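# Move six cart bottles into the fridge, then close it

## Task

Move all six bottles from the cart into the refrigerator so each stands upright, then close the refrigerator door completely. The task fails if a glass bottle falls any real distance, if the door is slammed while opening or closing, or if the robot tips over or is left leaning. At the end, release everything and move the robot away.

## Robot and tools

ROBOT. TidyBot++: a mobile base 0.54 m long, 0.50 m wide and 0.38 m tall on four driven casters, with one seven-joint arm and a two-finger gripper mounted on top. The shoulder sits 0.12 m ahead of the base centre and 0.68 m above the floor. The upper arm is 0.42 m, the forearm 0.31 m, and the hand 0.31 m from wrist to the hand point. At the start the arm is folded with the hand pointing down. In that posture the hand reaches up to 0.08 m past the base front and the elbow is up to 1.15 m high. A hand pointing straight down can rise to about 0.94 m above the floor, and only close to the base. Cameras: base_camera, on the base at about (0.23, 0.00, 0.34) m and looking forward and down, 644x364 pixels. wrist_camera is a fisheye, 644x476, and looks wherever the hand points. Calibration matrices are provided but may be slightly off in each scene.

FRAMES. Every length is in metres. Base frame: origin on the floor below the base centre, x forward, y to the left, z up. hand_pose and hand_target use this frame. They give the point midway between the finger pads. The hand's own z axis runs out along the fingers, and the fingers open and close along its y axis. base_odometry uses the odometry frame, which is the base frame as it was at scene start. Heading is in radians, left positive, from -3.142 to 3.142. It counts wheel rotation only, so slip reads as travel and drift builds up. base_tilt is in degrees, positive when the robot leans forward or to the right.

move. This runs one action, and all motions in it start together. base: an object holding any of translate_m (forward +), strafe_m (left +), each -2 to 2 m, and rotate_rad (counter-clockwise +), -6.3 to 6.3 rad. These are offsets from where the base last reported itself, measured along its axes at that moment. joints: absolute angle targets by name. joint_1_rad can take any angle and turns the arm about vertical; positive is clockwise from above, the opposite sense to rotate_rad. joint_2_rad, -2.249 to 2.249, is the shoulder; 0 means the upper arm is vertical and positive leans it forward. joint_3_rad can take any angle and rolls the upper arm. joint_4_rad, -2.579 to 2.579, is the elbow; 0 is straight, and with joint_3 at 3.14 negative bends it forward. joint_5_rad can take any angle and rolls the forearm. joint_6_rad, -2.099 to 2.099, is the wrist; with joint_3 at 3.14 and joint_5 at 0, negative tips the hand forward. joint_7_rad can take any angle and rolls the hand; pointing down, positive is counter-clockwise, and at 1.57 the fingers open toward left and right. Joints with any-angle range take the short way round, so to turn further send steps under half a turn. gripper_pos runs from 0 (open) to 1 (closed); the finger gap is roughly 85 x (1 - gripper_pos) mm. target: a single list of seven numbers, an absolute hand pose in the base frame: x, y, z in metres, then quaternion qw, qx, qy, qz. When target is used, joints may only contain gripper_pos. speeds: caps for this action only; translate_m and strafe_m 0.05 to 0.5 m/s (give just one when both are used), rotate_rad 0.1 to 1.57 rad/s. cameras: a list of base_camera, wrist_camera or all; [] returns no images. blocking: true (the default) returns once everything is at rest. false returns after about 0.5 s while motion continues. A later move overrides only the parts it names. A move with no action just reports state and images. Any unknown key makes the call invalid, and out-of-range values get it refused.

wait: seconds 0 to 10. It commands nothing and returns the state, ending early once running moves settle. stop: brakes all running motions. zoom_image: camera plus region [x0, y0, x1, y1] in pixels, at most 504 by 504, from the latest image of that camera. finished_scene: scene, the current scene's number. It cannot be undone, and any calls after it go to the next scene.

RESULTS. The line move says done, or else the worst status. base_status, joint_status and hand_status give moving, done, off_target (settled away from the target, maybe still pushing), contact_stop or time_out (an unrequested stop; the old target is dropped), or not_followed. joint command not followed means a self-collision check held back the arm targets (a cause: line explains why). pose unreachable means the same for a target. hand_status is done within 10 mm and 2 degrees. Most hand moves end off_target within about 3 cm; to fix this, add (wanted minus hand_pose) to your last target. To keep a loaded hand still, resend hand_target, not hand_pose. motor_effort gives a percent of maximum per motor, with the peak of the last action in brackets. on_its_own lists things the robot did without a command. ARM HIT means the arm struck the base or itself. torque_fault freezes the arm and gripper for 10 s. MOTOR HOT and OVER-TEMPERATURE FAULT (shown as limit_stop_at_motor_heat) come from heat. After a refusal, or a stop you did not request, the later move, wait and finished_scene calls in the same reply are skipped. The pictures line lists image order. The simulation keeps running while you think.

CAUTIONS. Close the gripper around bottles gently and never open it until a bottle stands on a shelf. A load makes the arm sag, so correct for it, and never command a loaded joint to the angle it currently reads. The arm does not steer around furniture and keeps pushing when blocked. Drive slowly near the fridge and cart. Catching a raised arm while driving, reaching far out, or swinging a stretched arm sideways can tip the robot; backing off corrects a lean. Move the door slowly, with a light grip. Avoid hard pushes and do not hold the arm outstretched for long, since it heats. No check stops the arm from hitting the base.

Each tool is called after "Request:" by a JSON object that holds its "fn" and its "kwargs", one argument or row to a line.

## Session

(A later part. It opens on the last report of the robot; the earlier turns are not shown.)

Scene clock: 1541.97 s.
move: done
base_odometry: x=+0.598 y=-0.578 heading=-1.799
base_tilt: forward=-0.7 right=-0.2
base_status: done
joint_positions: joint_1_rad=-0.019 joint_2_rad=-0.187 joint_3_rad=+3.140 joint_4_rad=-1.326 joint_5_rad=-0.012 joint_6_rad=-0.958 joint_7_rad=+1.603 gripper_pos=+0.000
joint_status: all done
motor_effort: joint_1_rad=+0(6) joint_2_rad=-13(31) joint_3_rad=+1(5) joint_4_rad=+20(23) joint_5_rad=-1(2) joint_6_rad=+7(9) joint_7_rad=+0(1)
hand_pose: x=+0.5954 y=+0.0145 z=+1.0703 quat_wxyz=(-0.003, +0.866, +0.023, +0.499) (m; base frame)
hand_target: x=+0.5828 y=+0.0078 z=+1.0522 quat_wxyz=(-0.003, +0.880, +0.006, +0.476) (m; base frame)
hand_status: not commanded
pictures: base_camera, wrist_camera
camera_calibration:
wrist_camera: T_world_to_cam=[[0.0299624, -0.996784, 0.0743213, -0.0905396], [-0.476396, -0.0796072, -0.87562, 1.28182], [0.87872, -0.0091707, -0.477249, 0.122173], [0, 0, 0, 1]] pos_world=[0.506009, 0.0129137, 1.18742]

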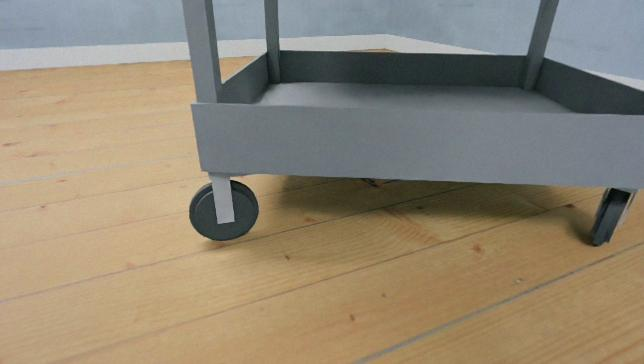

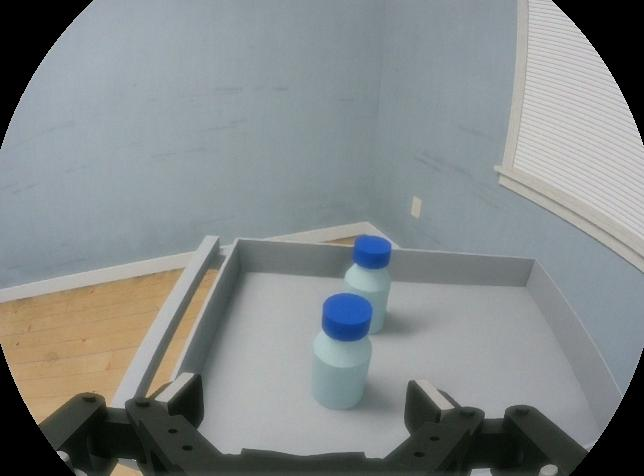

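Request:
{"fn": "move", "kwargs": {
  "base": {"translate_m": 0.094, "strafe_m": -0.0325},
  "speeds": {"translate_m": 0.15},
  "cameras": []
}}

Request:
{"fn": "move", "kwargs": {
  "joints": {"joint_1_rad": -0.012, "joint_2_rad": 0.088, "joint_3_rad": 3.14, "joint_4_rad": -1.245, "joint_5_rad": 0.0, "joint_6_rad": -0.79, "joint_7_rad": 1.57, "gripper_pos": 0.0},
  "cameras": ["wrist_camera"]
}}

Scene clock: 1566.60 s.
move: done
base_odometry: x=+0.545 y=-0.662 heading=-1.800
base_tilt: forward=-0.7 right=-0.2
base_status: done
joint_positions: joint_1_rad=-0.019 joint_2_rad=-0.189 joint_3_rad=+3.140 joint_4_rad=-1.328 joint_5_rad=-0.012 joint_6_rad=-0.960 joint_7_rad=+1.603 gripper_pos=+0.000
joint_status: not commanded
motor_effort: joint_1_rad=+0(1) joint_2_rad=-13(17) joint_3_rad=+2(3) joint_4_rad=+20(21) joint_5_rad=-1(1) joint_6_rad=+8(9) joint_7_rad=+1(1)
hand_pose: x=+0.5942 y=+0.0145 z=+1.0698 quat_wxyz=(-0.003, +0.867, +0.023, +0.498) (m; base frame)
hand_target: x=+0.5828 y=+0.0078 z=+1.0522 quat_wxyz=(-0.003, +0.880, +0.006, +0.476) (m; base frame)
hand_status: not commanded
pictures: none
No camera images: "cameras" was empty.

Scene clock: 1568.23 s.
move: done
base_odometry: x=+0.545 y=-0.662 heading=-1.800
base_tilt: forward=-0.7 right=-0.2
base_status: not commanded
joint_positions: joint_1_rad=-0.019 joint_2_rad=+0.097 joint_3_rad=+3.140 joint_4_rad=-1.269 joint_5_rad=-0.012 joint_6_rad=-0.824 joint_7_rad=+1.603 gripper_pos=+0.000
joint_status: all done
motor_effort: joint_1_rad=+0(2) joint_2_rad=-24(28) joint_3_rad=+1(2) joint_4_rad=+20(22) joint_5_rad=-1(2) joint_6_rad=+7(8) joint_7_rad=+0(1)
hand_pose: x=+0.7207 y=+0.0167 z=+0.9842 quat_wxyz=(-0.003, +0.888, +0.022, +0.458) (m; base frame)
hand_target: x=+0.7264 y=+0.0096 z=+1.0117 quat_wxyz=(-0.004, +0.873, +0.006, +0.488) (m; base frame)
hand_status: not commanded
pictures: wrist_camera
camera_calibration:
wrist_camera: T_world_to_cam=[[0.0352516, -0.996765, 0.0722287, -0.087497], [-0.555014, -0.0796296, -0.828021, 1.27614], [0.831094, -0.0108989, -0.556026, 0.0829128], [0, 0, 0, 1]] pos_world=[0.642451, 0.0153081, 1.10909]

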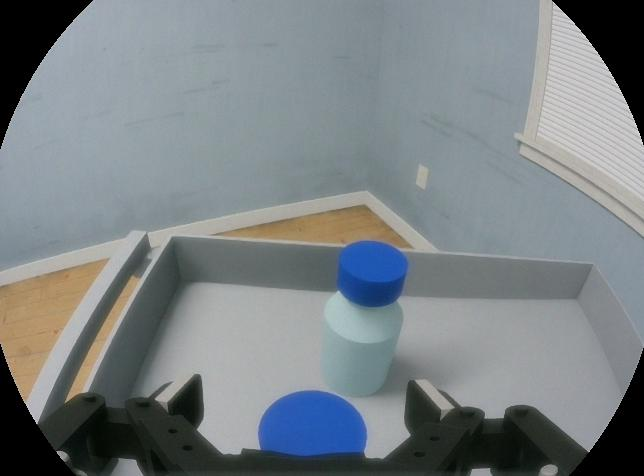

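Request:
{"fn": "move", "kwargs": {
  "base": {"translate_m": 0.003, "strafe_m": -0.004},
  "speeds": {"translate_m": 0.05},
  "joints": {"joint_1_rad": -0.012, "joint_2_rad": 0.079, "joint_3_rad": 3.14, "joint_4_rad": -1.515, "joint_5_rad": 0.0, "joint_6_rad": -0.58, "joint_7_rad": 1.57},
  "cameras": ["wrist_camera"]
}}

Scene clock: 1575.70 s.
move: done
base_odometry: x=+0.540 y=-0.664 heading=-1.800
base_tilt: forward=-0.7 right=-0.2
base_status: done
joint_positions: joint_1_rad=-0.019 joint_2_rad=+0.097 joint_3_rad=+3.140 joint_4_rad=-1.495 joint_5_rad=-0.012 joint_6_rad=-0.616 joint_7_rad=+1.603 gripper_pos=+0.000
joint_status: all done
motor_effort: joint_1_rad=+1(3) joint_2_rad=-25(27) joint_3_rad=+1(2) joint_4_rad=+22(23) joint_5_rad=-1(2) joint_6_rad=+7(8) joint_7_rad=+0(1)
hand_pose: x=+0.7240 y=+0.0158 z=+0.9091 quat_wxyz=(-0.003, +0.893, +0.021, +0.450) (m; base frame)
hand_target: x=+0.7227 y=+0.0095 z=+0.9174 quat_wxyz=(-0.003, +0.885, +0.006, +0.465) (m; base frame)
hand_status: not commanded
pictures: wrist_camera
camera_calibration:
wrist_camera: T_world_to_cam=[[0.0335519, -0.996857, 0.0717686, -0.0813844], [-0.570269, -0.0780671, -0.81774, 1.21732], [0.820773, -0.0134906, -0.571096, 0.0596085], [0, 0, 0, 1]] pos_world=[0.648005, 0.0147082, 1.03533]

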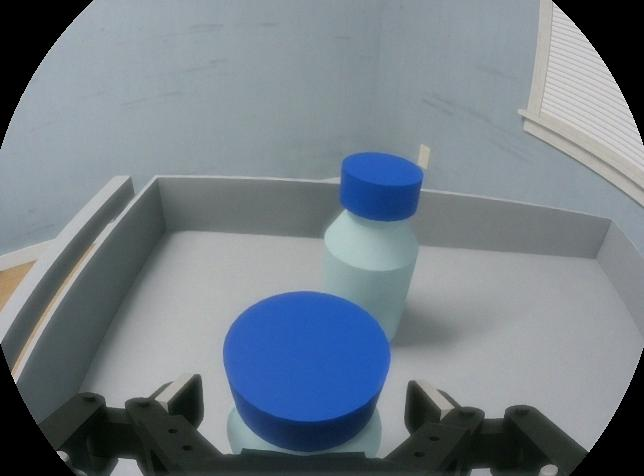

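Request:
{"fn": "move", "kwargs": {
  "joints": {"joint_1_rad": -0.012, "joint_2_rad": 0.081, "joint_3_rad": 3.14, "joint_4_rad": -1.58, "joint_5_rad": 0.0, "joint_6_rad": -0.51, "joint_7_rad": 1.57},
  "cameras": ["wrist_camera"]
}}

Request:
{"fn": "move", "kwargs": {
  "joints": {"joint_1_rad": -0.012, "joint_2_rad": 0.084, "joint_3_rad": 3.14, "joint_4_rad": -1.638, "joint_5_rad": 0.0, "joint_6_rad": -0.452, "joint_7_rad": 1.57},
  "cameras": ["wrist_camera"]
}}

Scene clock: 1582.80 s.
move: done
base_odometry: x=+0.540 y=-0.664 heading=-1.800
base_tilt: forward=-0.7 right=-0.2
base_status: not commanded
joint_positions: joint_1_rad=-0.019 joint_2_rad=+0.097 joint_3_rad=+3.140 joint_4_rad=-1.562 joint_5_rad=-0.012 joint_6_rad=-0.542 joint_7_rad=+1.603 gripper_pos=+0.000
joint_status: all done
motor_effort: joint_1_rad=+0(2) joint_2_rad=-24(27) joint_3_rad=+1(2) joint_4_rad=+21(23) joint_5_rad=-1(2) joint_6_rad=+8(8) joint_7_rad=+0(1)
hand_pose: x=+0.7241 y=+0.0156 z=+0.8898 quat_wxyz=(-0.002, +0.891, +0.020, +0.453) (m; base frame)
hand_target: x=+0.7229 y=+0.0095 z=+0.8971 quat_wxyz=(-0.003, +0.885, +0.006, +0.466) (m; base frame)
hand_status: not commanded
pictures: wrist_camera
camera_calibration:
wrist_camera: T_world_to_cam=[[0.032203, -0.996892, 0.0718998, -0.0793622], [-0.564732, -0.0775018, -0.821627, 1.20105], [0.824646, -0.0141452, -0.565472, 0.0406913], [0, 0, 0, 1]] pos_world=[0.647273, 0.014544, 1.01554]

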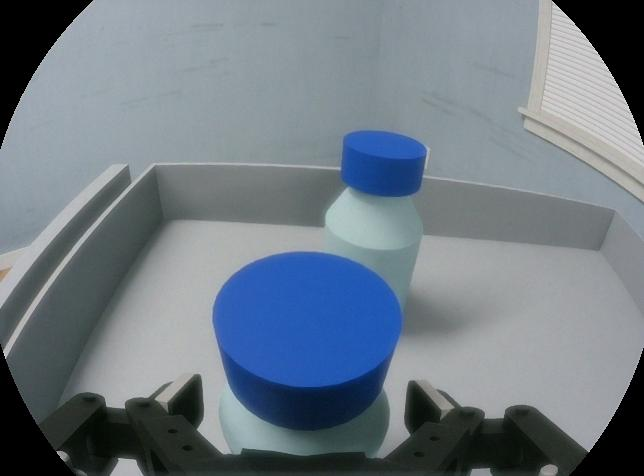

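Scene clock: 1583.83 s.
move: done
base_odometry: x=+0.540 y=-0.664 heading=-1.800
base_tilt: forward=-0.7 right=-0.2
base_status: not commanded
joint_positions: joint_1_rad=-0.019 joint_2_rad=+0.097 joint_3_rad=+3.140 joint_4_rad=-1.620 joint_5_rad=-0.012 joint_6_rad=-0.484 joint_7_rad=+1.603 gripper_pos=+0.000
joint_status: all done
motor_effort: joint_1_rad=+0(2) joint_2_rad=-25(26) joint_3_rad=+2(2) joint_4_rad=+21(23) joint_5_rad=-1(2) joint_6_rad=+7(8) joint_7_rad=+0(1)
hand_pose: x=+0.7221 y=+0.0154 z=+0.8718 quat_wxyz=(-0.002, +0.891, +0.020, +0.454) (m; base frame)
hand_target: x=+0.7213 y=+0.0095 z=+0.8771 quat_wxyz=(-0.003, +0.885, +0.006, +0.465) (m; base frame)
hand_status: not commanded
pictures: wrist_camera
camera_calibration:
wrist_camera: T_world_to_cam=[[0.0314856, -0.996909, 0.0719854, -0.0777799], [-0.564347, -0.0771738, -0.821923, 1.18504], [0.824937, -0.014746, -0.565032, 0.0315725], [0, 0, 0, 1]] pos_world=[0.64518, 0.0143805, 0.997453]

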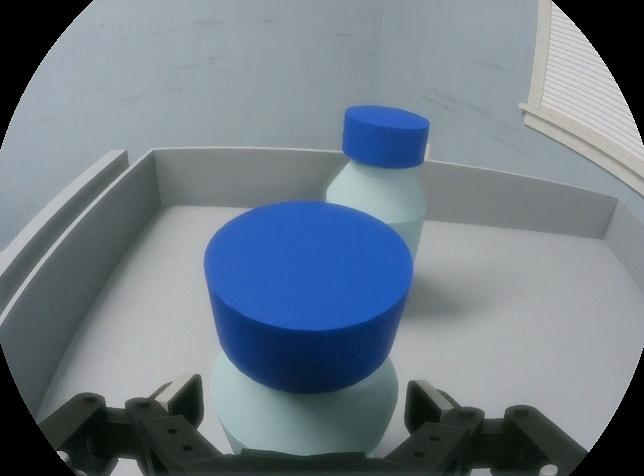

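Request:
{"fn": "move", "kwargs": {
  "joints": {"gripper_pos": 0.6},
  "cameras": ["wrist_camera"]
}}

Request:
{"fn": "move", "kwargs": {
  "joints": {"joint_1_rad": -0.012, "joint_2_rad": 0.08, "joint_3_rad": 3.14, "joint_4_rad": -1.42, "joint_5_rad": 0.0, "joint_6_rad": -0.68, "joint_7_rad": 1.57, "gripper_pos": 0.6},
  "cameras": ["wrist_camera"]
}}

Scene clock: 1590.00 s.
move: off_target
base_odometry: x=+0.540 y=-0.664 heading=-1.800
base_tilt: forward=-0.7 right=-0.2
base_status: not commanded
joint_positions: joint_1_rad=-0.019 joint_2_rad=+0.096 joint_3_rad=+3.140 joint_4_rad=-1.620 joint_5_rad=-0.012 joint_6_rad=-0.482 joint_7_rad=+1.603 gripper_pos=+0.244
joint_status: gripper_pos off_target (ended at +0.244, target +0.600)
motor_effort: joint_1_rad=+0(1) joint_2_rad=-23(25) joint_3_rad=+1(2) joint_4_rad=+21(22) joint_5_rad=-1(1) joint_6_rad=+7(9) joint_7_rad=+0(1)
hand_pose: x=+0.7222 y=+0.0154 z=+0.8724 quat_wxyz=(-0.002, +0.891, +0.020, +0.454) (m; base frame)
hand_target: x=+0.7213 y=+0.0095 z=+0.8771 quat_wxyz=(-0.003, +0.885, +0.006, +0.465) (m; base frame)
hand_status: not commanded
pictures: wrist_camera
camera_calibration:
wrist_camera: T_world_to_cam=[[0.0313385, -0.996912, 0.072009, -0.0777466], [-0.562838, -0.0771372, -0.82296, 1.18544], [0.825973, -0.014739, -0.563517, 0.029823], [0, 0, 0, 1]] pos_world=[0.645015, 0.0143748, 0.997976]

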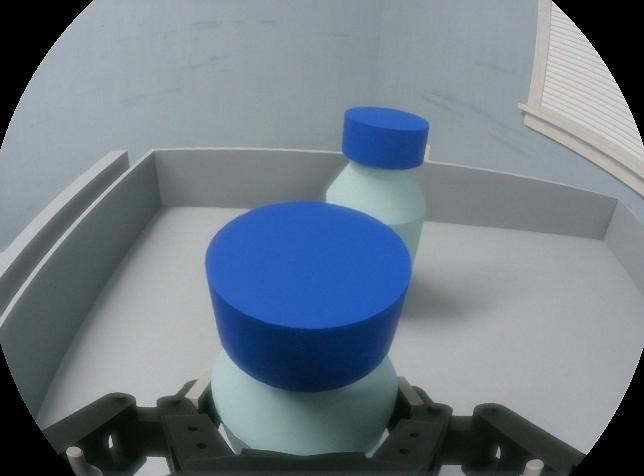

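Scene clock: 1591.50 s.
move: off_target
base_odometry: x=+0.540 y=-0.664 heading=-1.800
base_tilt: forward=-0.7 right=-0.2
base_status: not commanded
joint_positions: joint_1_rad=-0.019 joint_2_rad=+0.107 joint_3_rad=+3.140 joint_4_rad=-1.458 joint_5_rad=-0.012 joint_6_rad=-0.653 joint_7_rad=+1.603 gripper_pos=+0.244
joint_status: gripper_pos off_target (ended at +0.244, target +0.600); the others done
motor_effort: joint_1_rad=+0(1) joint_2_rad=-29(31) joint_3_rad=+1(2) joint_4_rad=+25(26) joint_5_rad=-1(2) joint_6_rad=+10(12) joint_7_rad=+0(1)
hand_pose: x=+0.7262 y=+0.0160 z=+0.9141 quat_wxyz=(-0.003, +0.895, +0.021, +0.445) (m; base frame)
hand_target: x=+0.7214 y=+0.0095 z=+0.9453 quat_wxyz=(-0.003, +0.887, +0.006, +0.462) (m; base frame)
hand_status: not commanded
pictures: wrist_camera
camera_calibration:
wrist_camera: T_world_to_cam=[[0.0347916, -0.996827, 0.0715932, -0.0824093], [-0.579376, -0.078488, -0.811273, 1.2234], [0.814318, -0.0132539, -0.580268, 0.0736829], [0, 0, 0, 1]] pos_world=[0.651673, 0.014851, 1.04117]

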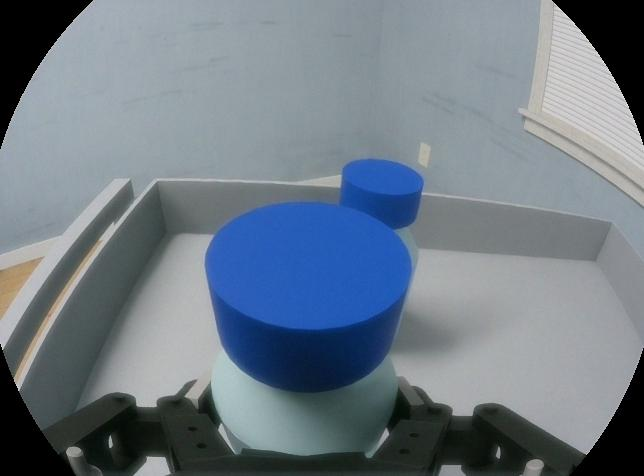

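Request:
{"fn": "move", "kwargs": {
  "base": {"translate_m": -0.3},
  "speeds": {"translate_m": 0.3},
  "joints": {"joint_1_rad": -0.012, "joint_2_rad": 0.1, "joint_3_rad": 3.14, "joint_4_rad": -1.05, "joint_5_rad": 0.0, "joint_6_rad": -0.95, "joint_7_rad": 1.57, "gripper_pos": 0.6},
  "cameras": ["wrist_camera"]
}}

Scene clock: 1625.17 s.
move: off_target
base_odometry: x=+0.608 y=-0.372 heading=-1.800
base_tilt: forward=-0.7 right=-0.2
base_status: done
joint_positions: joint_1_rad=-0.019 joint_2_rad=+0.122 joint_3_rad=+3.140 joint_4_rad=-1.090 joint_5_rad=-0.012 joint_6_rad=-0.926 joint_7_rad=+1.603 gripper_pos=+0.244
joint_status: joint_4_rad off_target (ended at -1.090, target -1.050); gripper_pos off_target (ended at +0.244, target +0.600); the others done
motor_effort: joint_1_rad=+0(2) joint_2_rad=-27(34) joint_3_rad=+1(3) joint_4_rad=+24(27) joint_5_rad=-1(2) joint_6_rad=+10(12) joint_7_rad=+0(1)
hand_pose: x=+0.7268 y=+0.0167 z=+1.0426 quat_wxyz=(-0.003, +0.876, +0.022, +0.481) (m; base frame)
hand_target: x=+0.7166 y=+0.0094 z=+1.0717 quat_wxyz=(-0.004, +0.867, +0.006, +0.498) (m; base frame)
hand_status: not commanded
pictures: wrist_camera
camera_calibration:
wrist_camera: T_world_to_cam=[[0.0320776, -0.996803, 0.0731758, -0.0906106], [-0.511665, -0.0792698, -0.85552, 1.32501], [0.858586, -0.0099985, -0.512572, 0.0449851], [0, 0, 0, 1]] pos_world=[0.642244, 0.015162, 1.16326]

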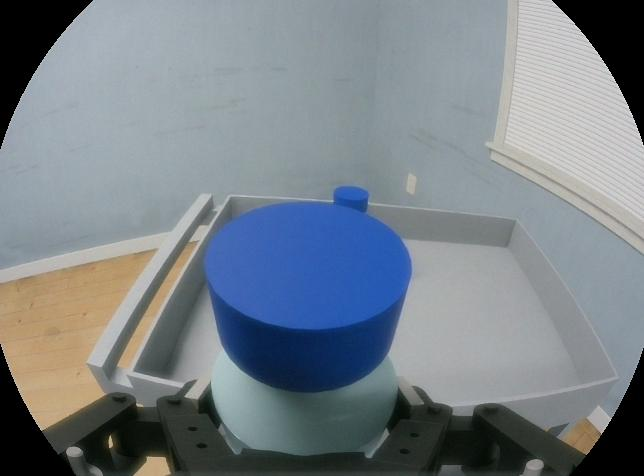

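Request:
{"fn": "move", "kwargs": {
  "base": {"translate_m": -0.387, "strafe_m": 0.374, "rotate_rad": 2.035},
  "speeds": {"translate_m": 0.3, "rotate_rad": 0.8},
  "joints": {"joint_1_rad": -0.012, "joint_2_rad": -0.46, "joint_3_rad": 3.14, "joint_4_rad": -1.416, "joint_5_rad": 0.0, "joint_6_rad": -1.21, "joint_7_rad": 1.57, "gripper_pos": 0.6},
  "cameras": ["base_camera", "wrist_camera"]
}}

Request:
{"fn": "zoom_image", "kwargs": {
  "camera": "base_camera",
  "region": [190, 110, 310, 190]
}}

Request:
{"fn": "zoom_image", "kwargs": {
  "camera": "base_camera",
  "region": [450, 110, 570, 190]
}}

Scene clock: 1637.50 s.
move: off_target
base_odometry: x=+1.061 y=-0.080 heading=+0.234
base_tilt: forward=-0.7 right=-0.2
base_status: done
joint_positions: joint_1_rad=-0.012 joint_2_rad=-0.431 joint_3_rad=+3.137 joint_4_rad=-1.412 joint_5_rad=-0.012 joint_6_rad=-1.185 joint_7_rad=+1.603 gripper_pos=+0.244
joint_status: gripper_pos off_target (ended at +0.244, target +0.600); the others done
motor_effort: joint_1_rad=+0(6) joint_2_rad=-5(34) joint_3_rad=+2(5) joint_4_rad=+22(26) joint_5_rad=-1(3) joint_6_rad=+10(12) joint_7_rad=+0(1)
hand_pose: x=+0.4621 y=+0.0113 z=+1.0643 quat_wxyz=(-0.001, +0.883, +0.023, +0.469) (m; base frame)
hand_target: x=+0.4467 y=+0.0060 z=+1.0656 quat_wxyz=(-0.003, +0.883, +0.006, +0.469) (m; base frame)
hand_status: not commanded
pictures: base_camera, wrist_camera
camera_calibration:
wrist_camera: T_world_to_cam=[[0.033008, -0.996527, 0.0764473, -0.0930359], [-0.535724, -0.0822136, -0.840381, 1.20271], [0.843748, -0.0132154, -0.536578, 0.315812], [0, 0, 0, 1]] pos_world=[0.380928, 0.0103401, 1.18731]

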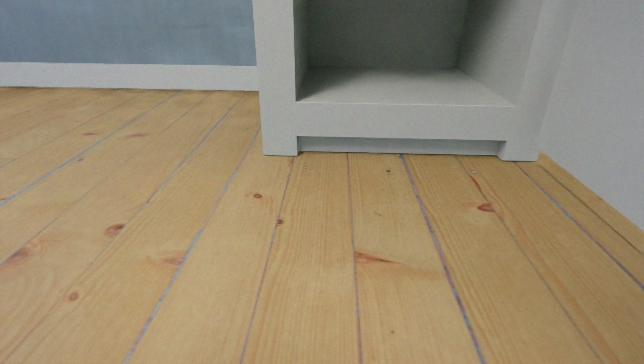

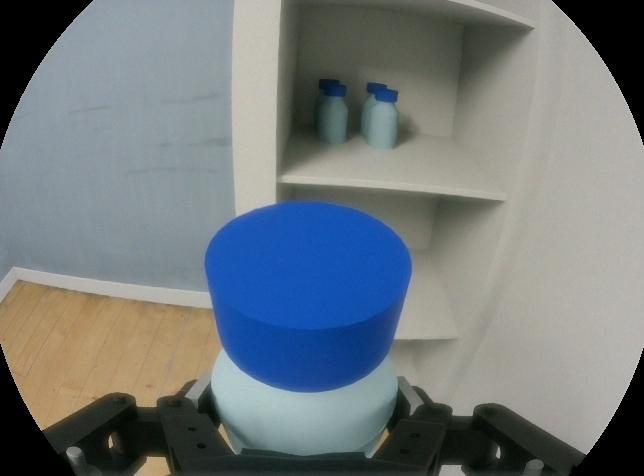

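Scaled by 4.200.

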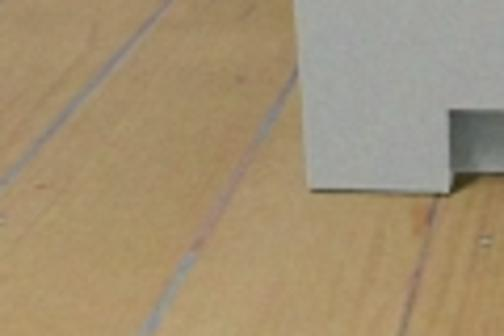

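Scaled by 4.200.

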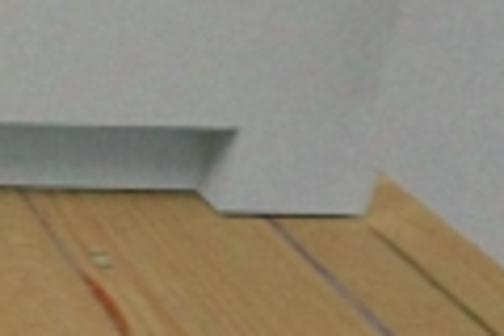

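Request:
{"fn": "move", "kwargs": {
  "base": {"translate_m": 0.3, "strafe_m": -0.015},
  "speeds": {"translate_m": 0.2},
  "joints": {"joint_1_rad": -0.012, "joint_2_rad": 0.165, "joint_3_rad": 3.14, "joint_4_rad": -0.855, "joint_5_rad": 0.0, "joint_6_rad": -1.05, "joint_7_rad": 1.57, "gripper_pos": 0.6},
  "cameras": ["base_camera", "wrist_camera"]
}}

Request:
{"fn": "zoom_image", "kwargs": {
  "camera": "wrist_camera",
  "region": [260, 90, 500, 250]
}}

Scene clock: 1653.13 s.
move: off_target
base_odometry: x=+1.356 y=-0.025 heading=+0.236
base_tilt: forward=-0.7 right=-0.2
base_status: done
joint_positions: joint_1_rad=-0.012 joint_2_rad=+0.197 joint_3_rad=+3.137 joint_4_rad=-0.899 joint_5_rad=-0.012 joint_6_rad=-1.097 joint_7_rad=+1.603 gripper_pos=+0.244
joint_status: joint_4_rad off_target (ended at -0.899, target -0.855); gripper_pos off_target (ended at +0.244, target +0.600); the others done
motor_effort: joint_1_rad=+0(2) joint_2_rad=-31(35) joint_3_rad=+1(3) joint_4_rad=+23(25) joint_5_rad=-1(2) joint_6_rad=+11(12) joint_7_rad=+0(1)
hand_pose: x=+0.7336 y=+0.0147 z=+1.0567 quat_wxyz=(-0.003, +0.889, +0.022, +0.457) (m; base frame)
hand_target: x=+0.7292 y=+0.0095 z=+1.1124 quat_wxyz=(-0.004, +0.860, +0.005, +0.511) (m; base frame)
hand_status: not commanded
pictures: base_camera, wrist_camera
camera_calibration:
wrist_camera: T_world_to_cam=[[0.0345026, -0.996776, 0.0724419, -0.0948126], [-0.558486, -0.0793412, -0.825711, 1.34322], [0.828796, -0.0119686, -0.559422, 0.117765], [0, 0, 0, 1]] pos_world=[0.655835, 0.0134749, 1.18186]

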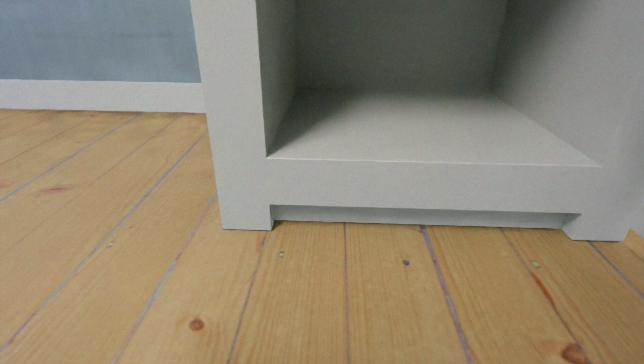

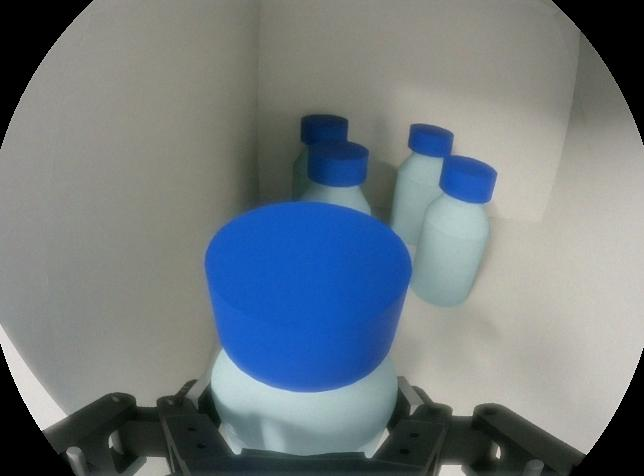

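Scaled by 2.100.

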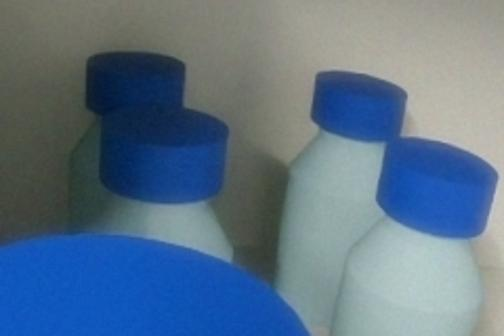

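Request:
{"fn": "move", "kwargs": {
  "base": {"translate_m": 0.098, "strafe_m": -0.009},
  "speeds": {"translate_m": 0.1},
  "cameras": []
}}

Request:
{"fn": "move", "kwargs": {
  "joints": {"joint_1_rad": -0.012, "joint_2_rad": 0.16, "joint_3_rad": 3.14, "joint_4_rad": -0.935, "joint_5_rad": 0.0, "joint_6_rad": -1.02, "joint_7_rad": 1.57, "gripper_pos": 0.6},
  "cameras": ["wrist_camera"]
}}

Scene clock: 1685.23 s.
move: done
base_odometry: x=+1.453 y=-0.010 heading=+0.236
base_tilt: forward=-0.7 right=-0.2
base_status: done
joint_positions: joint_1_rad=-0.012 joint_2_rad=+0.200 joint_3_rad=+3.137 joint_4_rad=-0.897 joint_5_rad=-0.012 joint_6_rad=-1.095 joint_7_rad=+1.603 gripper_pos=+0.244
joint_status: not commanded
motor_effort: joint_1_rad=+0(2) joint_2_rad=-31(34) joint_3_rad=+1(3) joint_4_rad=+23(24) joint_5_rad=-1(2) joint_6_rad=+11(11) joint_7_rad=+0(1)
hand_pose: x=+0.7351 y=+0.0147 z=+1.0565 quat_wxyz=(-0.003, +0.889, +0.022, +0.457) (m; base frame)
hand_target: x=+0.7292 y=+0.0095 z=+1.1124 quat_wxyz=(-0.004, +0.860, +0.005, +0.511) (m; base frame)
hand_status: not commanded
pictures: none
No camera images: "cameras" was empty.

Scene clock: 1686.10 s.
move: off_target
base_odometry: x=+1.453 y=-0.010 heading=+0.236
base_tilt: forward=-0.7 right=-0.2
base_status: not commanded
joint_positions: joint_1_rad=-0.012 joint_2_rad=+0.200 joint_3_rad=+3.137 joint_4_rad=-0.940 joint_5_rad=-0.012 joint_6_rad=-1.068 joint_7_rad=+1.603 gripper_pos=+0.244
joint_status: joint_2_rad off_target (ended at +0.200, target +0.160); gripper_pos off_target (ended at +0.244, target +0.600); the others done
motor_effort: joint_1_rad=+0(1) joint_2_rad=-31(33) joint_3_rad=+1(2) joint_4_rad=+23(25) joint_5_rad=-1(2) joint_6_rad=+10(11) joint_7_rad=+0(1)
hand_pose: x=+0.7381 y=+0.0148 z=+1.0406 quat_wxyz=(-0.003, +0.893, +0.021, +0.450) (m; base frame)
hand_target: x=+0.7317 y=+0.0096 z=+1.0800 quat_wxyz=(-0.004, +0.871, +0.006, +0.491) (m; base frame)
hand_status: not commanded
pictures: wrist_camera
camera_calibration:
wrist_camera: T_world_to_cam=[[0.0352349, -0.99678, 0.0720263, -0.0938749], [-0.570189, -0.0792403, -0.817683, 1.33274], [0.820757, -0.0122577, -0.571145, 0.123178], [0, 0, 0, 1]] pos_world=[0.662123, 0.0135441, 1.16687]

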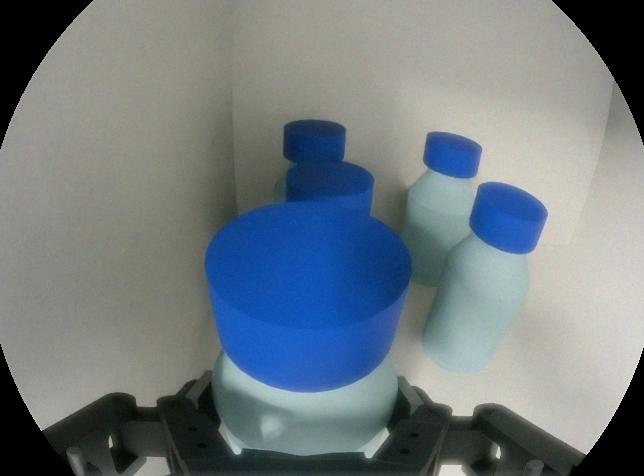

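Request:
{"fn": "move", "kwargs": {
  "joints": {"joint_1_rad": -0.012, "joint_2_rad": 0.158, "joint_3_rad": 3.14, "joint_4_rad": -0.985, "joint_5_rad": 0.0, "joint_6_rad": -0.97, "joint_7_rad": 1.57, "gripper_pos": 0.6},
  "cameras": []
}}

Request:
{"fn": "move", "kwargs": {
  "joints": {"joint_1_rad": -0.012, "joint_2_rad": 0.156, "joint_3_rad": 3.14, "joint_4_rad": -1.015, "joint_5_rad": 0.0, "joint_6_rad": -0.94, "joint_7_rad": 1.57, "gripper_pos": 0.6},
  "cameras": ["wrist_camera"]
}}

Scene clock: 1693.40 s.
move: off_target
base_odometry: x=+1.453 y=-0.010 heading=+0.236
base_tilt: forward=-0.7 right=-0.2
base_status: not commanded
joint_positions: joint_1_rad=-0.012 joint_2_rad=+0.200 joint_3_rad=+3.137 joint_4_rad=-0.986 joint_5_rad=-0.012 joint_6_rad=-1.017 joint_7_rad=+1.603 gripper_pos=+0.244
joint_status: joint_2_rad off_target (ended at +0.200, target +0.158); gripper_pos off_target (ended at +0.244, target +0.600); the others done
motor_effort: joint_1_rad=+0(1) joint_2_rad=-31(33) joint_3_rad=+1(1) joint_4_rad=+24(25) joint_5_rad=-1(2) joint_6_rad=+9(11) joint_7_rad=+0(1)
hand_pose: x=+0.7447 y=+0.0148 z=+1.0284 quat_wxyz=(-0.003, +0.892, +0.021, +0.452) (m; base frame)
hand_target: x=+0.7378 y=+0.0097 z=+1.0671 quat_wxyz=(-0.004, +0.871, +0.005, +0.492) (m; base frame)
hand_status: not commanded
pictures: none
No camera images: "cameras" was empty.

Scene clock: 1694.07 s.
move: off_target
base_odometry: x=+1.453 y=-0.010 heading=+0.236
base_tilt: forward=-0.7 right=-0.2
base_status: not commanded
joint_positions: joint_1_rad=-0.012 joint_2_rad=+0.200 joint_3_rad=+3.137 joint_4_rad=-1.015 joint_5_rad=-0.012 joint_6_rad=-0.986 joint_7_rad=+1.603 gripper_pos=+0.244
joint_status: joint_2_rad off_target (ended at +0.200, target +0.156); gripper_pos off_target (ended at +0.244, target +0.600); the others done
motor_effort: joint_1_rad=+0(1) joint_2_rad=-32(33) joint_3_rad=+1(2) joint_4_rad=+24(25) joint_5_rad=-1(2) joint_6_rad=+9(11) joint_7_rad=+0(1)
hand_pose: x=+0.7485 y=+0.0148 z=+1.0205 quat_wxyz=(-0.003, +0.891, +0.021, +0.453) (m; base frame)
hand_target: x=+0.7408 y=+0.0097 z=+1.0597 quat_wxyz=(-0.004, +0.870, +0.005, +0.493) (m; base frame)
hand_status: not commanded
pictures: wrist_camera
camera_calibration:
wrist_camera: T_world_to_cam=[[0.0338492, -0.996846, 0.0717798, -0.0914577], [-0.564613, -0.0783352, -0.82163, 1.32202], [0.824661, -0.0127163, -0.565484, 0.0944924], [0, 0, 0, 1]] pos_world=[0.671603, 0.0135932, 1.14621]

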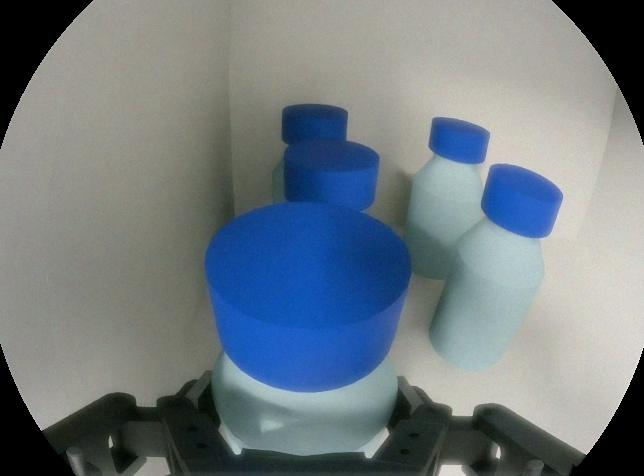

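Request:
{"fn": "move", "kwargs": {
  "joints": {"joint_1_rad": -0.012, "joint_2_rad": 0.154, "joint_4_rad": -1.035, "joint_6_rad": -0.92, "gripper_pos": 0.6},
  "cameras": ["wrist_camera"]
}}

Scene clock: 1719.83 s.
move: off_target
base_odometry: x=+1.453 y=-0.010 heading=+0.236
base_tilt: forward=-0.7 right=-0.2
base_status: not commanded
joint_positions: joint_1_rad=-0.012 joint_2_rad=+0.200 joint_3_rad=+3.137 joint_4_rad=-1.034 joint_5_rad=-0.012 joint_6_rad=-0.966 joint_7_rad=+1.603 gripper_pos=+0.244
joint_status: joint_2_rad off_target (ended at +0.200, target +0.154); gripper_pos off_target (ended at +0.244, target +0.600); the others done
motor_effort: joint_1_rad=+0(2) joint_2_rad=-31(33) joint_3_rad=+1(1) joint_4_rad=+25(25) joint_5_rad=-1(1) joint_6_rad=+11(11) joint_7_rad=+0(1)
hand_pose: x=+0.7507 y=+0.0148 z=+1.0150 quat_wxyz=(-0.003, +0.891, +0.021, +0.454) (m; base frame)
hand_target: x=+0.7425 y=+0.0097 z=+1.0551 quat_wxyz=(-0.004, +0.870, +0.005, +0.494) (m; base frame)
hand_status: not commanded
pictures: wrist_camera
camera_calibration:
wrist_camera: T_world_to_cam=[[0.033547, -0.996861, 0.0717173, -0.0908511], [-0.563739, -0.0781265, -0.82225, 1.3188], [0.825271, -0.0128458, -0.56459, 0.0881909], [0, 0, 0, 1]] pos_world=[0.673727, 0.0136005, 1.14069]

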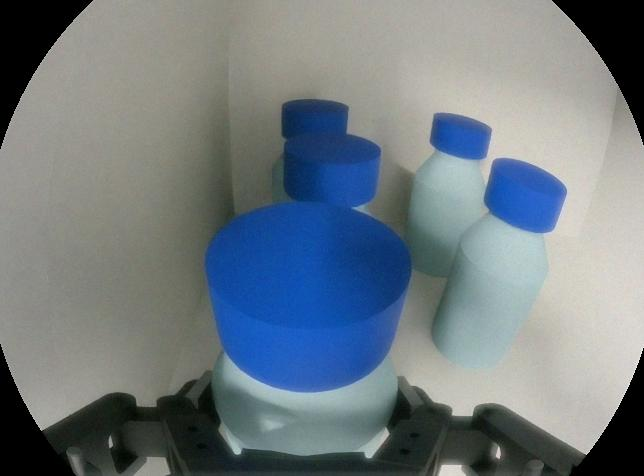

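Request:
{"fn": "move", "kwargs": {
  "joints": {"joint_1_rad": -0.012, "joint_2_rad": 0.153, "joint_4_rad": -1.045, "joint_6_rad": -0.91, "gripper_pos": 0.6},
  "cameras": []
}}

Request:
{"fn": "move", "kwargs": {
  "joints": {"joint_1_rad": -0.012, "joint_2_rad": 0.152, "joint_4_rad": -1.06, "joint_6_rad": -0.895, "gripper_pos": 0.6},
  "cameras": []
}}

Request:
{"fn": "move", "kwargs": {
  "joints": {"joint_1_rad": -0.012, "joint_2_rad": 0.151, "joint_4_rad": -1.075, "joint_6_rad": -0.88, "gripper_pos": 0.6},
  "cameras": []
}}

Request:
{"fn": "move", "kwargs": {
  "joints": {"joint_1_rad": -0.012, "joint_2_rad": 0.15, "joint_4_rad": -1.085, "joint_6_rad": -0.87, "gripper_pos": 0.6},
  "cameras": ["wrist_camera"]
}}

Scene clock: 1726.80 s.
move: off_target
base_odometry: x=+1.453 y=-0.010 heading=+0.236
base_tilt: forward=-0.7 right=-0.2
base_status: not commanded
joint_positions: joint_1_rad=-0.012 joint_2_rad=+0.200 joint_3_rad=+3.137 joint_4_rad=-1.043 joint_5_rad=-0.012 joint_6_rad=-0.956 joint_7_rad=+1.603 gripper_pos=+0.244
joint_status: joint_2_rad off_target (ended at +0.200, target +0.153); gripper_pos off_target (ended at +0.244, target +0.600); the others done
motor_effort: joint_1_rad=+0(1) joint_2_rad=-32(34) joint_3_rad=+1(1) joint_4_rad=+25(25) joint_5_rad=-1(1) joint_6_rad=+11(11) joint_7_rad=+0(1)
hand_pose: x=+0.7518 y=+0.0148 z=+1.0125 quat_wxyz=(-0.003, +0.891, +0.021, +0.454) (m; base frame)
hand_target: x=+0.7432 y=+0.0097 z=+1.0528 quat_wxyz=(-0.004, +0.869, +0.005, +0.494) (m; base frame)
hand_status: not commanded
pictures: none
No camera images: "cameras" was empty.

Scene clock: 1727.37 s.
move: off_target
base_odometry: x=+1.453 y=-0.010 heading=+0.236
base_tilt: forward=-0.7 right=-0.2
base_status: not commanded
joint_positions: joint_1_rad=-0.012 joint_2_rad=+0.200 joint_3_rad=+3.137 joint_4_rad=-1.058 joint_5_rad=-0.012 joint_6_rad=-0.941 joint_7_rad=+1.603 gripper_pos=+0.244
joint_status: joint_2_rad off_target (ended at +0.200, target +0.152); gripper_pos off_target (ended at +0.244, target +0.600); the others done
motor_effort: joint_1_rad=+0(1) joint_2_rad=-32(33) joint_3_rad=+1(1) joint_4_rad=+24(26) joint_5_rad=-1(1) joint_6_rad=+10(11) joint_7_rad=+0(1)
hand_pose: x=+0.7532 y=+0.0148 z=+1.0080 quat_wxyz=(-0.003, +0.891, +0.021, +0.454) (m; base frame)
hand_target: x=+0.7446 y=+0.0098 z=+1.0491 quat_wxyz=(-0.004, +0.869, +0.005, +0.495) (m; base frame)
hand_status: not commanded
pictures: none
No camera images: "cameras" was empty.

Scene clock: 1727.93 s.
move: off_target
base_odometry: x=+1.453 y=-0.010 heading=+0.236
base_tilt: forward=-0.7 right=-0.2
base_status: not commanded
joint_positions: joint_1_rad=-0.012 joint_2_rad=+0.200 joint_3_rad=+3.137 joint_4_rad=-1.073 joint_5_rad=-0.012 joint_6_rad=-0.926 joint_7_rad=+1.603 gripper_pos=+0.244
joint_status: joint_2_rad off_target (ended at +0.200, target +0.151); gripper_pos off_target (ended at +0.244, target +0.600); the others done
motor_effort: joint_1_rad=+0(1) joint_2_rad=-33(33) joint_3_rad=+1(1) joint_4_rad=+24(25) joint_5_rad=-1(1) joint_6_rad=+10(12) joint_7_rad=+0(1)
hand_pose: x=+0.7547 y=+0.0148 z=+1.0035 quat_wxyz=(-0.003, +0.891, +0.021, +0.454) (m; base frame)
hand_target: x=+0.7458 y=+0.0098 z=+1.0453 quat_wxyz=(-0.004, +0.869, +0.005, +0.495) (m; base frame)
hand_status: not commanded
pictures: none
No camera images: "cameras" was empty.

Scene clock: 1728.43 s.
move: off_target
base_odometry: x=+1.453 y=-0.010 heading=+0.236
base_tilt: forward=-0.7 right=-0.2
base_status: not commanded
joint_positions: joint_1_rad=-0.012 joint_2_rad=+0.199 joint_3_rad=+3.137 joint_4_rad=-1.080 joint_5_rad=-0.012 joint_6_rad=-0.915 joint_7_rad=+1.603 gripper_pos=+0.244
joint_status: joint_2_rad off_target (ended at +0.199, target +0.150); gripper_pos off_target (ended at +0.244, target +0.600); the others done
motor_effort: joint_1_rad=+0(1) joint_2_rad=-32(32) joint_3_rad=+1(1) joint_4_rad=+24(25) joint_5_rad=-1(1) joint_6_rad=+10(11) joint_7_rad=+0(1)
hand_pose: x=+0.7559 y=+0.0148 z=+1.0033 quat_wxyz=(-0.003, +0.889, +0.021, +0.457) (m; base frame)
hand_target: x=+0.7465 y=+0.0098 z=+1.0429 quat_wxyz=(-0.004, +0.869, +0.005, +0.495) (m; base frame)
hand_status: not commanded
pictures: wrist_camera
camera_calibration:
wrist_camera: T_world_to_cam=[[0.0325406, -0.9969, 0.0716364, -0.0893475], [-0.558734, -0.077573, -0.825711, 1.31173], [0.828708, -0.0131565, -0.559526, 0.0696566], [0, 0, 0, 1]] pos_world=[0.678092, 0.013601, 1.12849]

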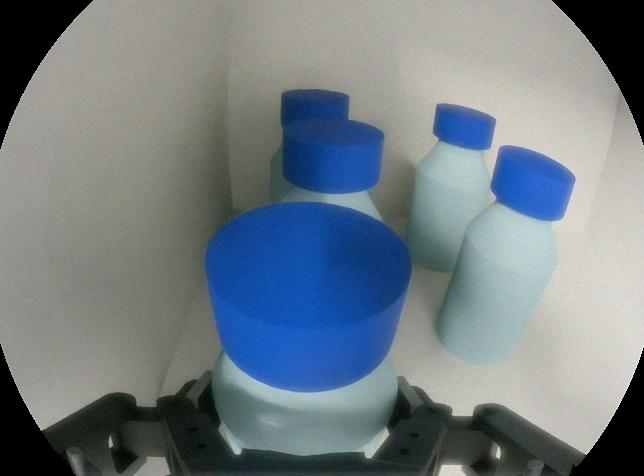

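Request:
{"fn": "move", "kwargs": {
  "joints": {"joint_1_rad": -0.012, "joint_2_rad": 0.149, "joint_4_rad": -1.095, "joint_6_rad": -0.86, "gripper_pos": 0.6},
  "cameras": []
}}

Scene clock: 1732.43 s.
move: off_target
base_odometry: x=+1.453 y=-0.010 heading=+0.236
base_tilt: forward=-0.7 right=-0.2
base_status: not commanded
joint_positions: joint_1_rad=-0.012 joint_2_rad=+0.196 joint_3_rad=+3.137 joint_4_rad=-1.087 joint_5_rad=-0.012 joint_6_rad=-0.905 joint_7_rad=+1.603 gripper_pos=+0.244
joint_status: joint_2_rad off_target (ended at +0.196, target +0.149); gripper_pos off_target (ended at +0.244, target +0.600); the others done
motor_effort: joint_1_rad=+1(1) joint_2_rad=-30(32) joint_3_rad=+1(2) joint_4_rad=+24(24) joint_5_rad=-1(1) joint_6_rad=+9(11) joint_7_rad=+0(1)
hand_pose: x=+0.7561 y=+0.0148 z=+1.0034 quat_wxyz=(-0.003, +0.888, +0.020, +0.459) (m; base frame)
hand_target: x=+0.7472 y=+0.0098 z=+1.0406 quat_wxyz=(-0.004, +0.868, +0.005, +0.496) (m; base frame)
hand_status: not commanded
pictures: none
No camera images: "cameras" was empty.

Seated. Release.

Request:
{"fn": "move", "kwargs": {
  "joints": {"gripper_pos": 0.0},
  "cameras": ["wrist_camera"]
}}

Request:
{"fn": "move", "kwargs": {
  "base": {"translate_m": -0.15},
  "speeds": {"translate_m": 0.12},
  "cameras": ["wrist_camera"]
}}

Scene clock: 1736.80 s.
move: done
base_odometry: x=+1.453 y=-0.010 heading=+0.236
base_tilt: forward=-0.7 right=-0.2
base_status: not commanded
joint_positions: joint_1_rad=-0.012 joint_2_rad=+0.183 joint_3_rad=+3.137 joint_4_rad=-1.087 joint_5_rad=-0.012 joint_6_rad=-0.888 joint_7_rad=+1.603 gripper_pos=+0.000
joint_status: all done
motor_effort: joint_1_rad=+0(1) joint_2_rad=-27(32) joint_3_rad=+1(1) joint_4_rad=+21(24) joint_5_rad=-1(1) joint_6_rad=+8(10) joint_7_rad=+0(1)
hand_pose: x=+0.7548 y=+0.0147 z=+1.0164 quat_wxyz=(-0.003, +0.881, +0.020, +0.472) (m; base frame)
hand_target: x=+0.7472 y=+0.0098 z=+1.0406 quat_wxyz=(-0.004, +0.868, +0.005, +0.496) (m; base frame)
hand_status: not commanded
pictures: wrist_camera
camera_calibration:
wrist_camera: T_world_to_cam=[[0.0296391, -0.996955, 0.0721254, -0.0886111], [-0.528779, -0.0768721, -0.845271, 1.31918], [0.848242, -0.0130853, -0.529447, 0.0325322], [0, 0, 0, 1]] pos_world=[0.672583, 0.0134922, 1.13868]

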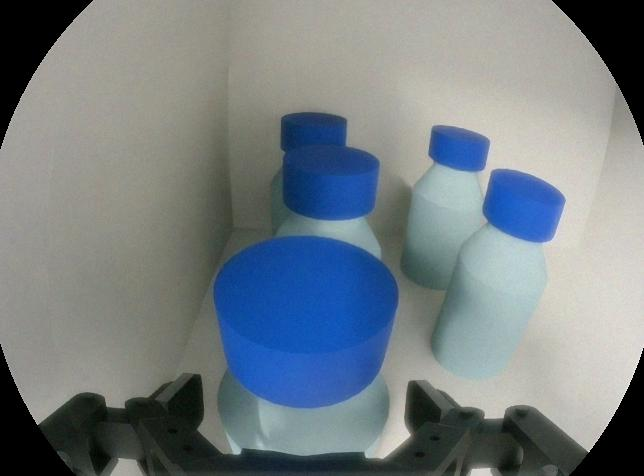

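Scene clock: 1738.67 s.
move: done
base_odometry: x=+1.307 y=-0.045 heading=+0.236
base_tilt: forward=-0.7 right=-0.2
base_status: done
joint_positions: joint_1_rad=-0.012 joint_2_rad=+0.173 joint_3_rad=+3.137 joint_4_rad=-1.087 joint_5_rad=-0.012 joint_6_rad=-0.887 joint_7_rad=+1.603 gripper_pos=+0.000
joint_status: not commanded
motor_effort: joint_1_rad=+1(2) joint_2_rad=-27(31) joint_3_rad=+1(2) joint_4_rad=+20(22) joint_5_rad=-1(1) joint_6_rad=+7(8) joint_7_rad=+1(1)
hand_pose: x=+0.7516 y=+0.0147 z=+1.0224 quat_wxyz=(-0.003, +0.879, +0.020, +0.477) (m; base frame)
hand_target: x=+0.7472 y=+0.0098 z=+1.0406 quat_wxyz=(-0.004, +0.868, +0.005, +0.496) (m; base frame)
hand_status: not commanded
pictures: wrist_camera
camera_calibration:
wrist_camera: T_world_to_cam=[[0.0289384, -0.996964, 0.0722892, -0.0886344], [-0.520577, -0.0767693, -0.850356, 1.32166], [0.853324, -0.0130242, -0.521218, 0.0262018], [0, 0, 0, 1]] pos_world=[0.668231, 0.0134387, 1.14394]

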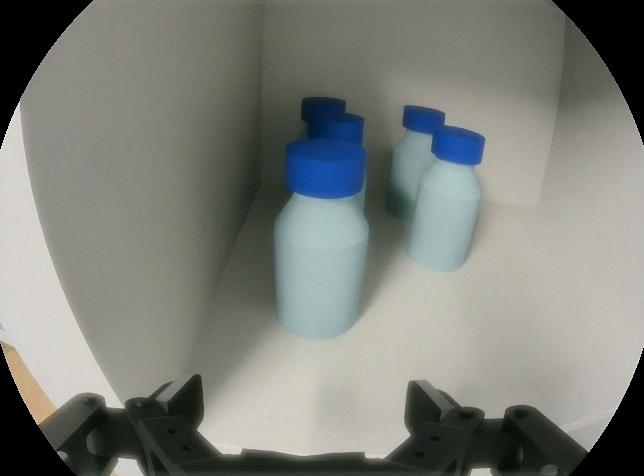

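Request:
{"fn": "move", "kwargs": {
  "base": {"translate_m": -0.58},
  "speeds": {"translate_m": 0.35},
  "joints": {"joint_1_rad": -0.012, "joint_2_rad": -0.2, "joint_4_rad": -1.35, "joint_6_rad": -1.0, "gripper_pos": 0.0},
  "cameras": ["base_camera"]
}}

Scene clock: 1745.13 s.
move: done
base_odometry: x=+0.743 y=-0.181 heading=+0.236
base_tilt: forward=-0.7 right=-0.2
base_status: done
joint_positions: joint_1_rad=-0.012 joint_2_rad=-0.192 joint_3_rad=+3.137 joint_4_rad=-1.326 joint_5_rad=-0.012 joint_6_rad=-0.960 joint_7_rad=+1.603 gripper_pos=+0.000
joint_status: all done
motor_effort: joint_1_rad=+0(2) joint_2_rad=-12(32) joint_3_rad=+1(2) joint_4_rad=+20(23) joint_5_rad=-1(1) joint_6_rad=+8(9) joint_7_rad=+0(1)
hand_pose: x=+0.5928 y=+0.0128 z=+1.0724 quat_wxyz=(-0.002, +0.866, +0.021, +0.500) (m; base frame)
hand_target: x=+0.5828 y=+0.0078 z=+1.0522 quat_wxyz=(-0.003, +0.880, +0.006, +0.476) (m; base frame)
hand_status: not commanded
pictures: base_camera

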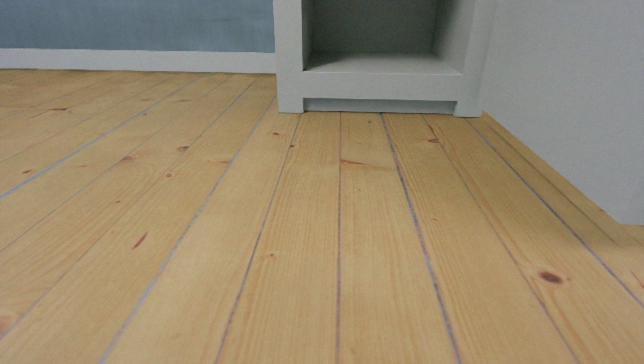

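Request:
{"fn": "move", "kwargs": {
  "base": {"translate_m": -0.352, "strafe_m": -0.430, "rotate_rad": -2.036},
  "speeds": {"translate_m": 0.35, "rotate_rad": 0.7},
  "cameras": ["wrist_camera", "base_camera"]
}}

Scene clock: 1759.67 s.
move: done
base_odometry: x=+0.502 y=-0.682 heading=-1.799
base_tilt: forward=-0.7 right=-0.2
base_status: done
joint_positions: joint_1_rad=-0.013 joint_2_rad=-0.192 joint_3_rad=+3.139 joint_4_rad=-1.328 joint_5_rad=-0.012 joint_6_rad=-0.960 joint_7_rad=+1.603 gripper_pos=+0.000
joint_status: not commanded
motor_effort: joint_1_rad=+0(4) joint_2_rad=-13(15) joint_3_rad=+1(6) joint_4_rad=+20(21) joint_5_rad=-1(2) joint_6_rad=+8(8) joint_7_rad=+0(1)
hand_pose: x=+0.5929 y=+0.0119 z=+1.0716 quat_wxyz=(-0.001, +0.866, +0.020, +0.500) (m; base frame)
hand_target: x=+0.5828 y=+0.0078 z=+1.0522 quat_wxyz=(-0.003, +0.880, +0.006, +0.476) (m; base frame)
hand_status: not commanded
pictures: base_camera, wrist_camera
camera_calibration:
wrist_camera: T_world_to_cam=[[0.0242168, -0.996923, 0.074546, -0.0900283], [-0.47502, -0.0770871, -0.876592, 1.28174], [0.879642, -0.0141825, -0.475425, 0.122572], [0, 0, 0, 1]] pos_world=[0.503213, 0.0107928, 1.18855]

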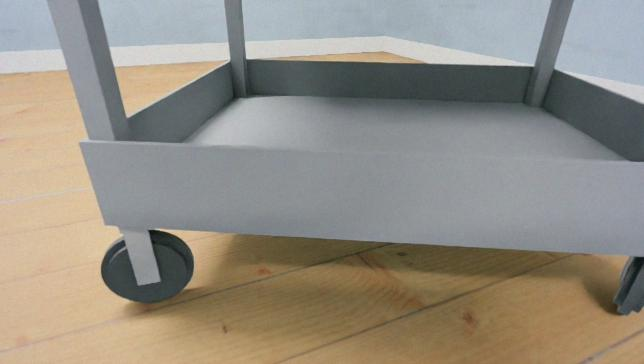

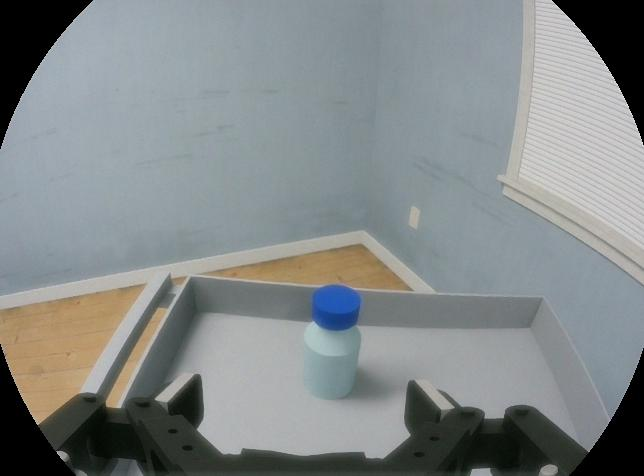

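Request:
{"fn": "zoom_image", "kwargs": {
  "camera": "wrist_camera",
  "region": [270, 270, 400, 410]
}}

Scaled by 3.600.

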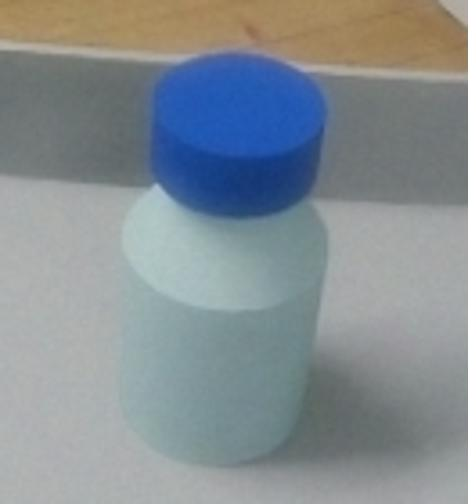

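Request:
{"fn": "move", "kwargs": {
  "base": {"translate_m": 0.109, "strafe_m": -0.023},
  "speeds": {"translate_m": 0.15},
  "joints": {"joint_1_rad": -0.012, "joint_2_rad": 0.088, "joint_4_rad": -1.245, "joint_6_rad": -0.79, "gripper_pos": 0.0},
  "cameras": ["wrist_camera", "base_camera"]
}}

Scene clock: 1779.03 s.
move: done
base_odometry: x=+0.455 y=-0.783 heading=-1.800
base_tilt: forward=-0.7 right=-0.2
base_status: done
joint_positions: joint_1_rad=-0.013 joint_2_rad=+0.107 joint_3_rad=+3.139 joint_4_rad=-1.267 joint_5_rad=-0.012 joint_6_rad=-0.822 joint_7_rad=+1.603 gripper_pos=+0.000
joint_status: all done
motor_effort: joint_1_rad=+0(1) joint_2_rad=-24(32) joint_3_rad=+1(2) joint_4_rad=+21(23) joint_5_rad=-1(1) joint_6_rad=+8(9) joint_7_rad=+0(1)
hand_pose: x=+0.7244 y=+0.0133 z=+0.9792 quat_wxyz=(-0.002, +0.890, +0.019, +0.455) (m; base frame)
hand_target: x=+0.7264 y=+0.0096 z=+1.0117 quat_wxyz=(-0.004, +0.873, +0.006, +0.488) (m; base frame)
hand_status: not commanded
pictures: base_camera, wrist_camera
camera_calibration:
wrist_camera: T_world_to_cam=[[0.0301633, -0.996949, 0.071996, -0.0867014], [-0.561529, -0.0764895, -0.823914, 1.27438], [0.826907, -0.0155758, -0.562122, 0.0861058], [0, 0, 0, 1]] pos_world=[0.647016, 0.0123812, 1.10463]

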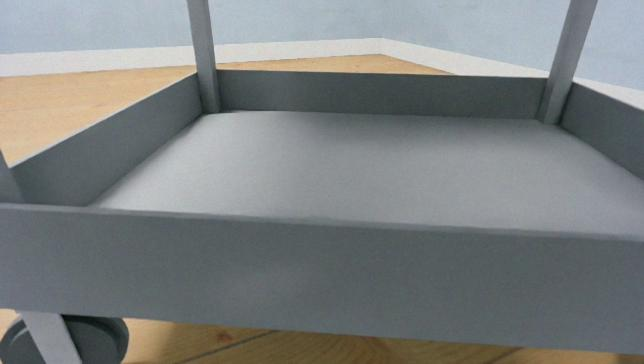

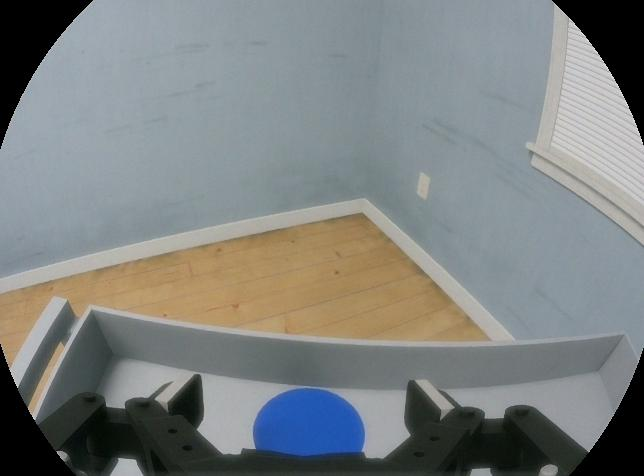

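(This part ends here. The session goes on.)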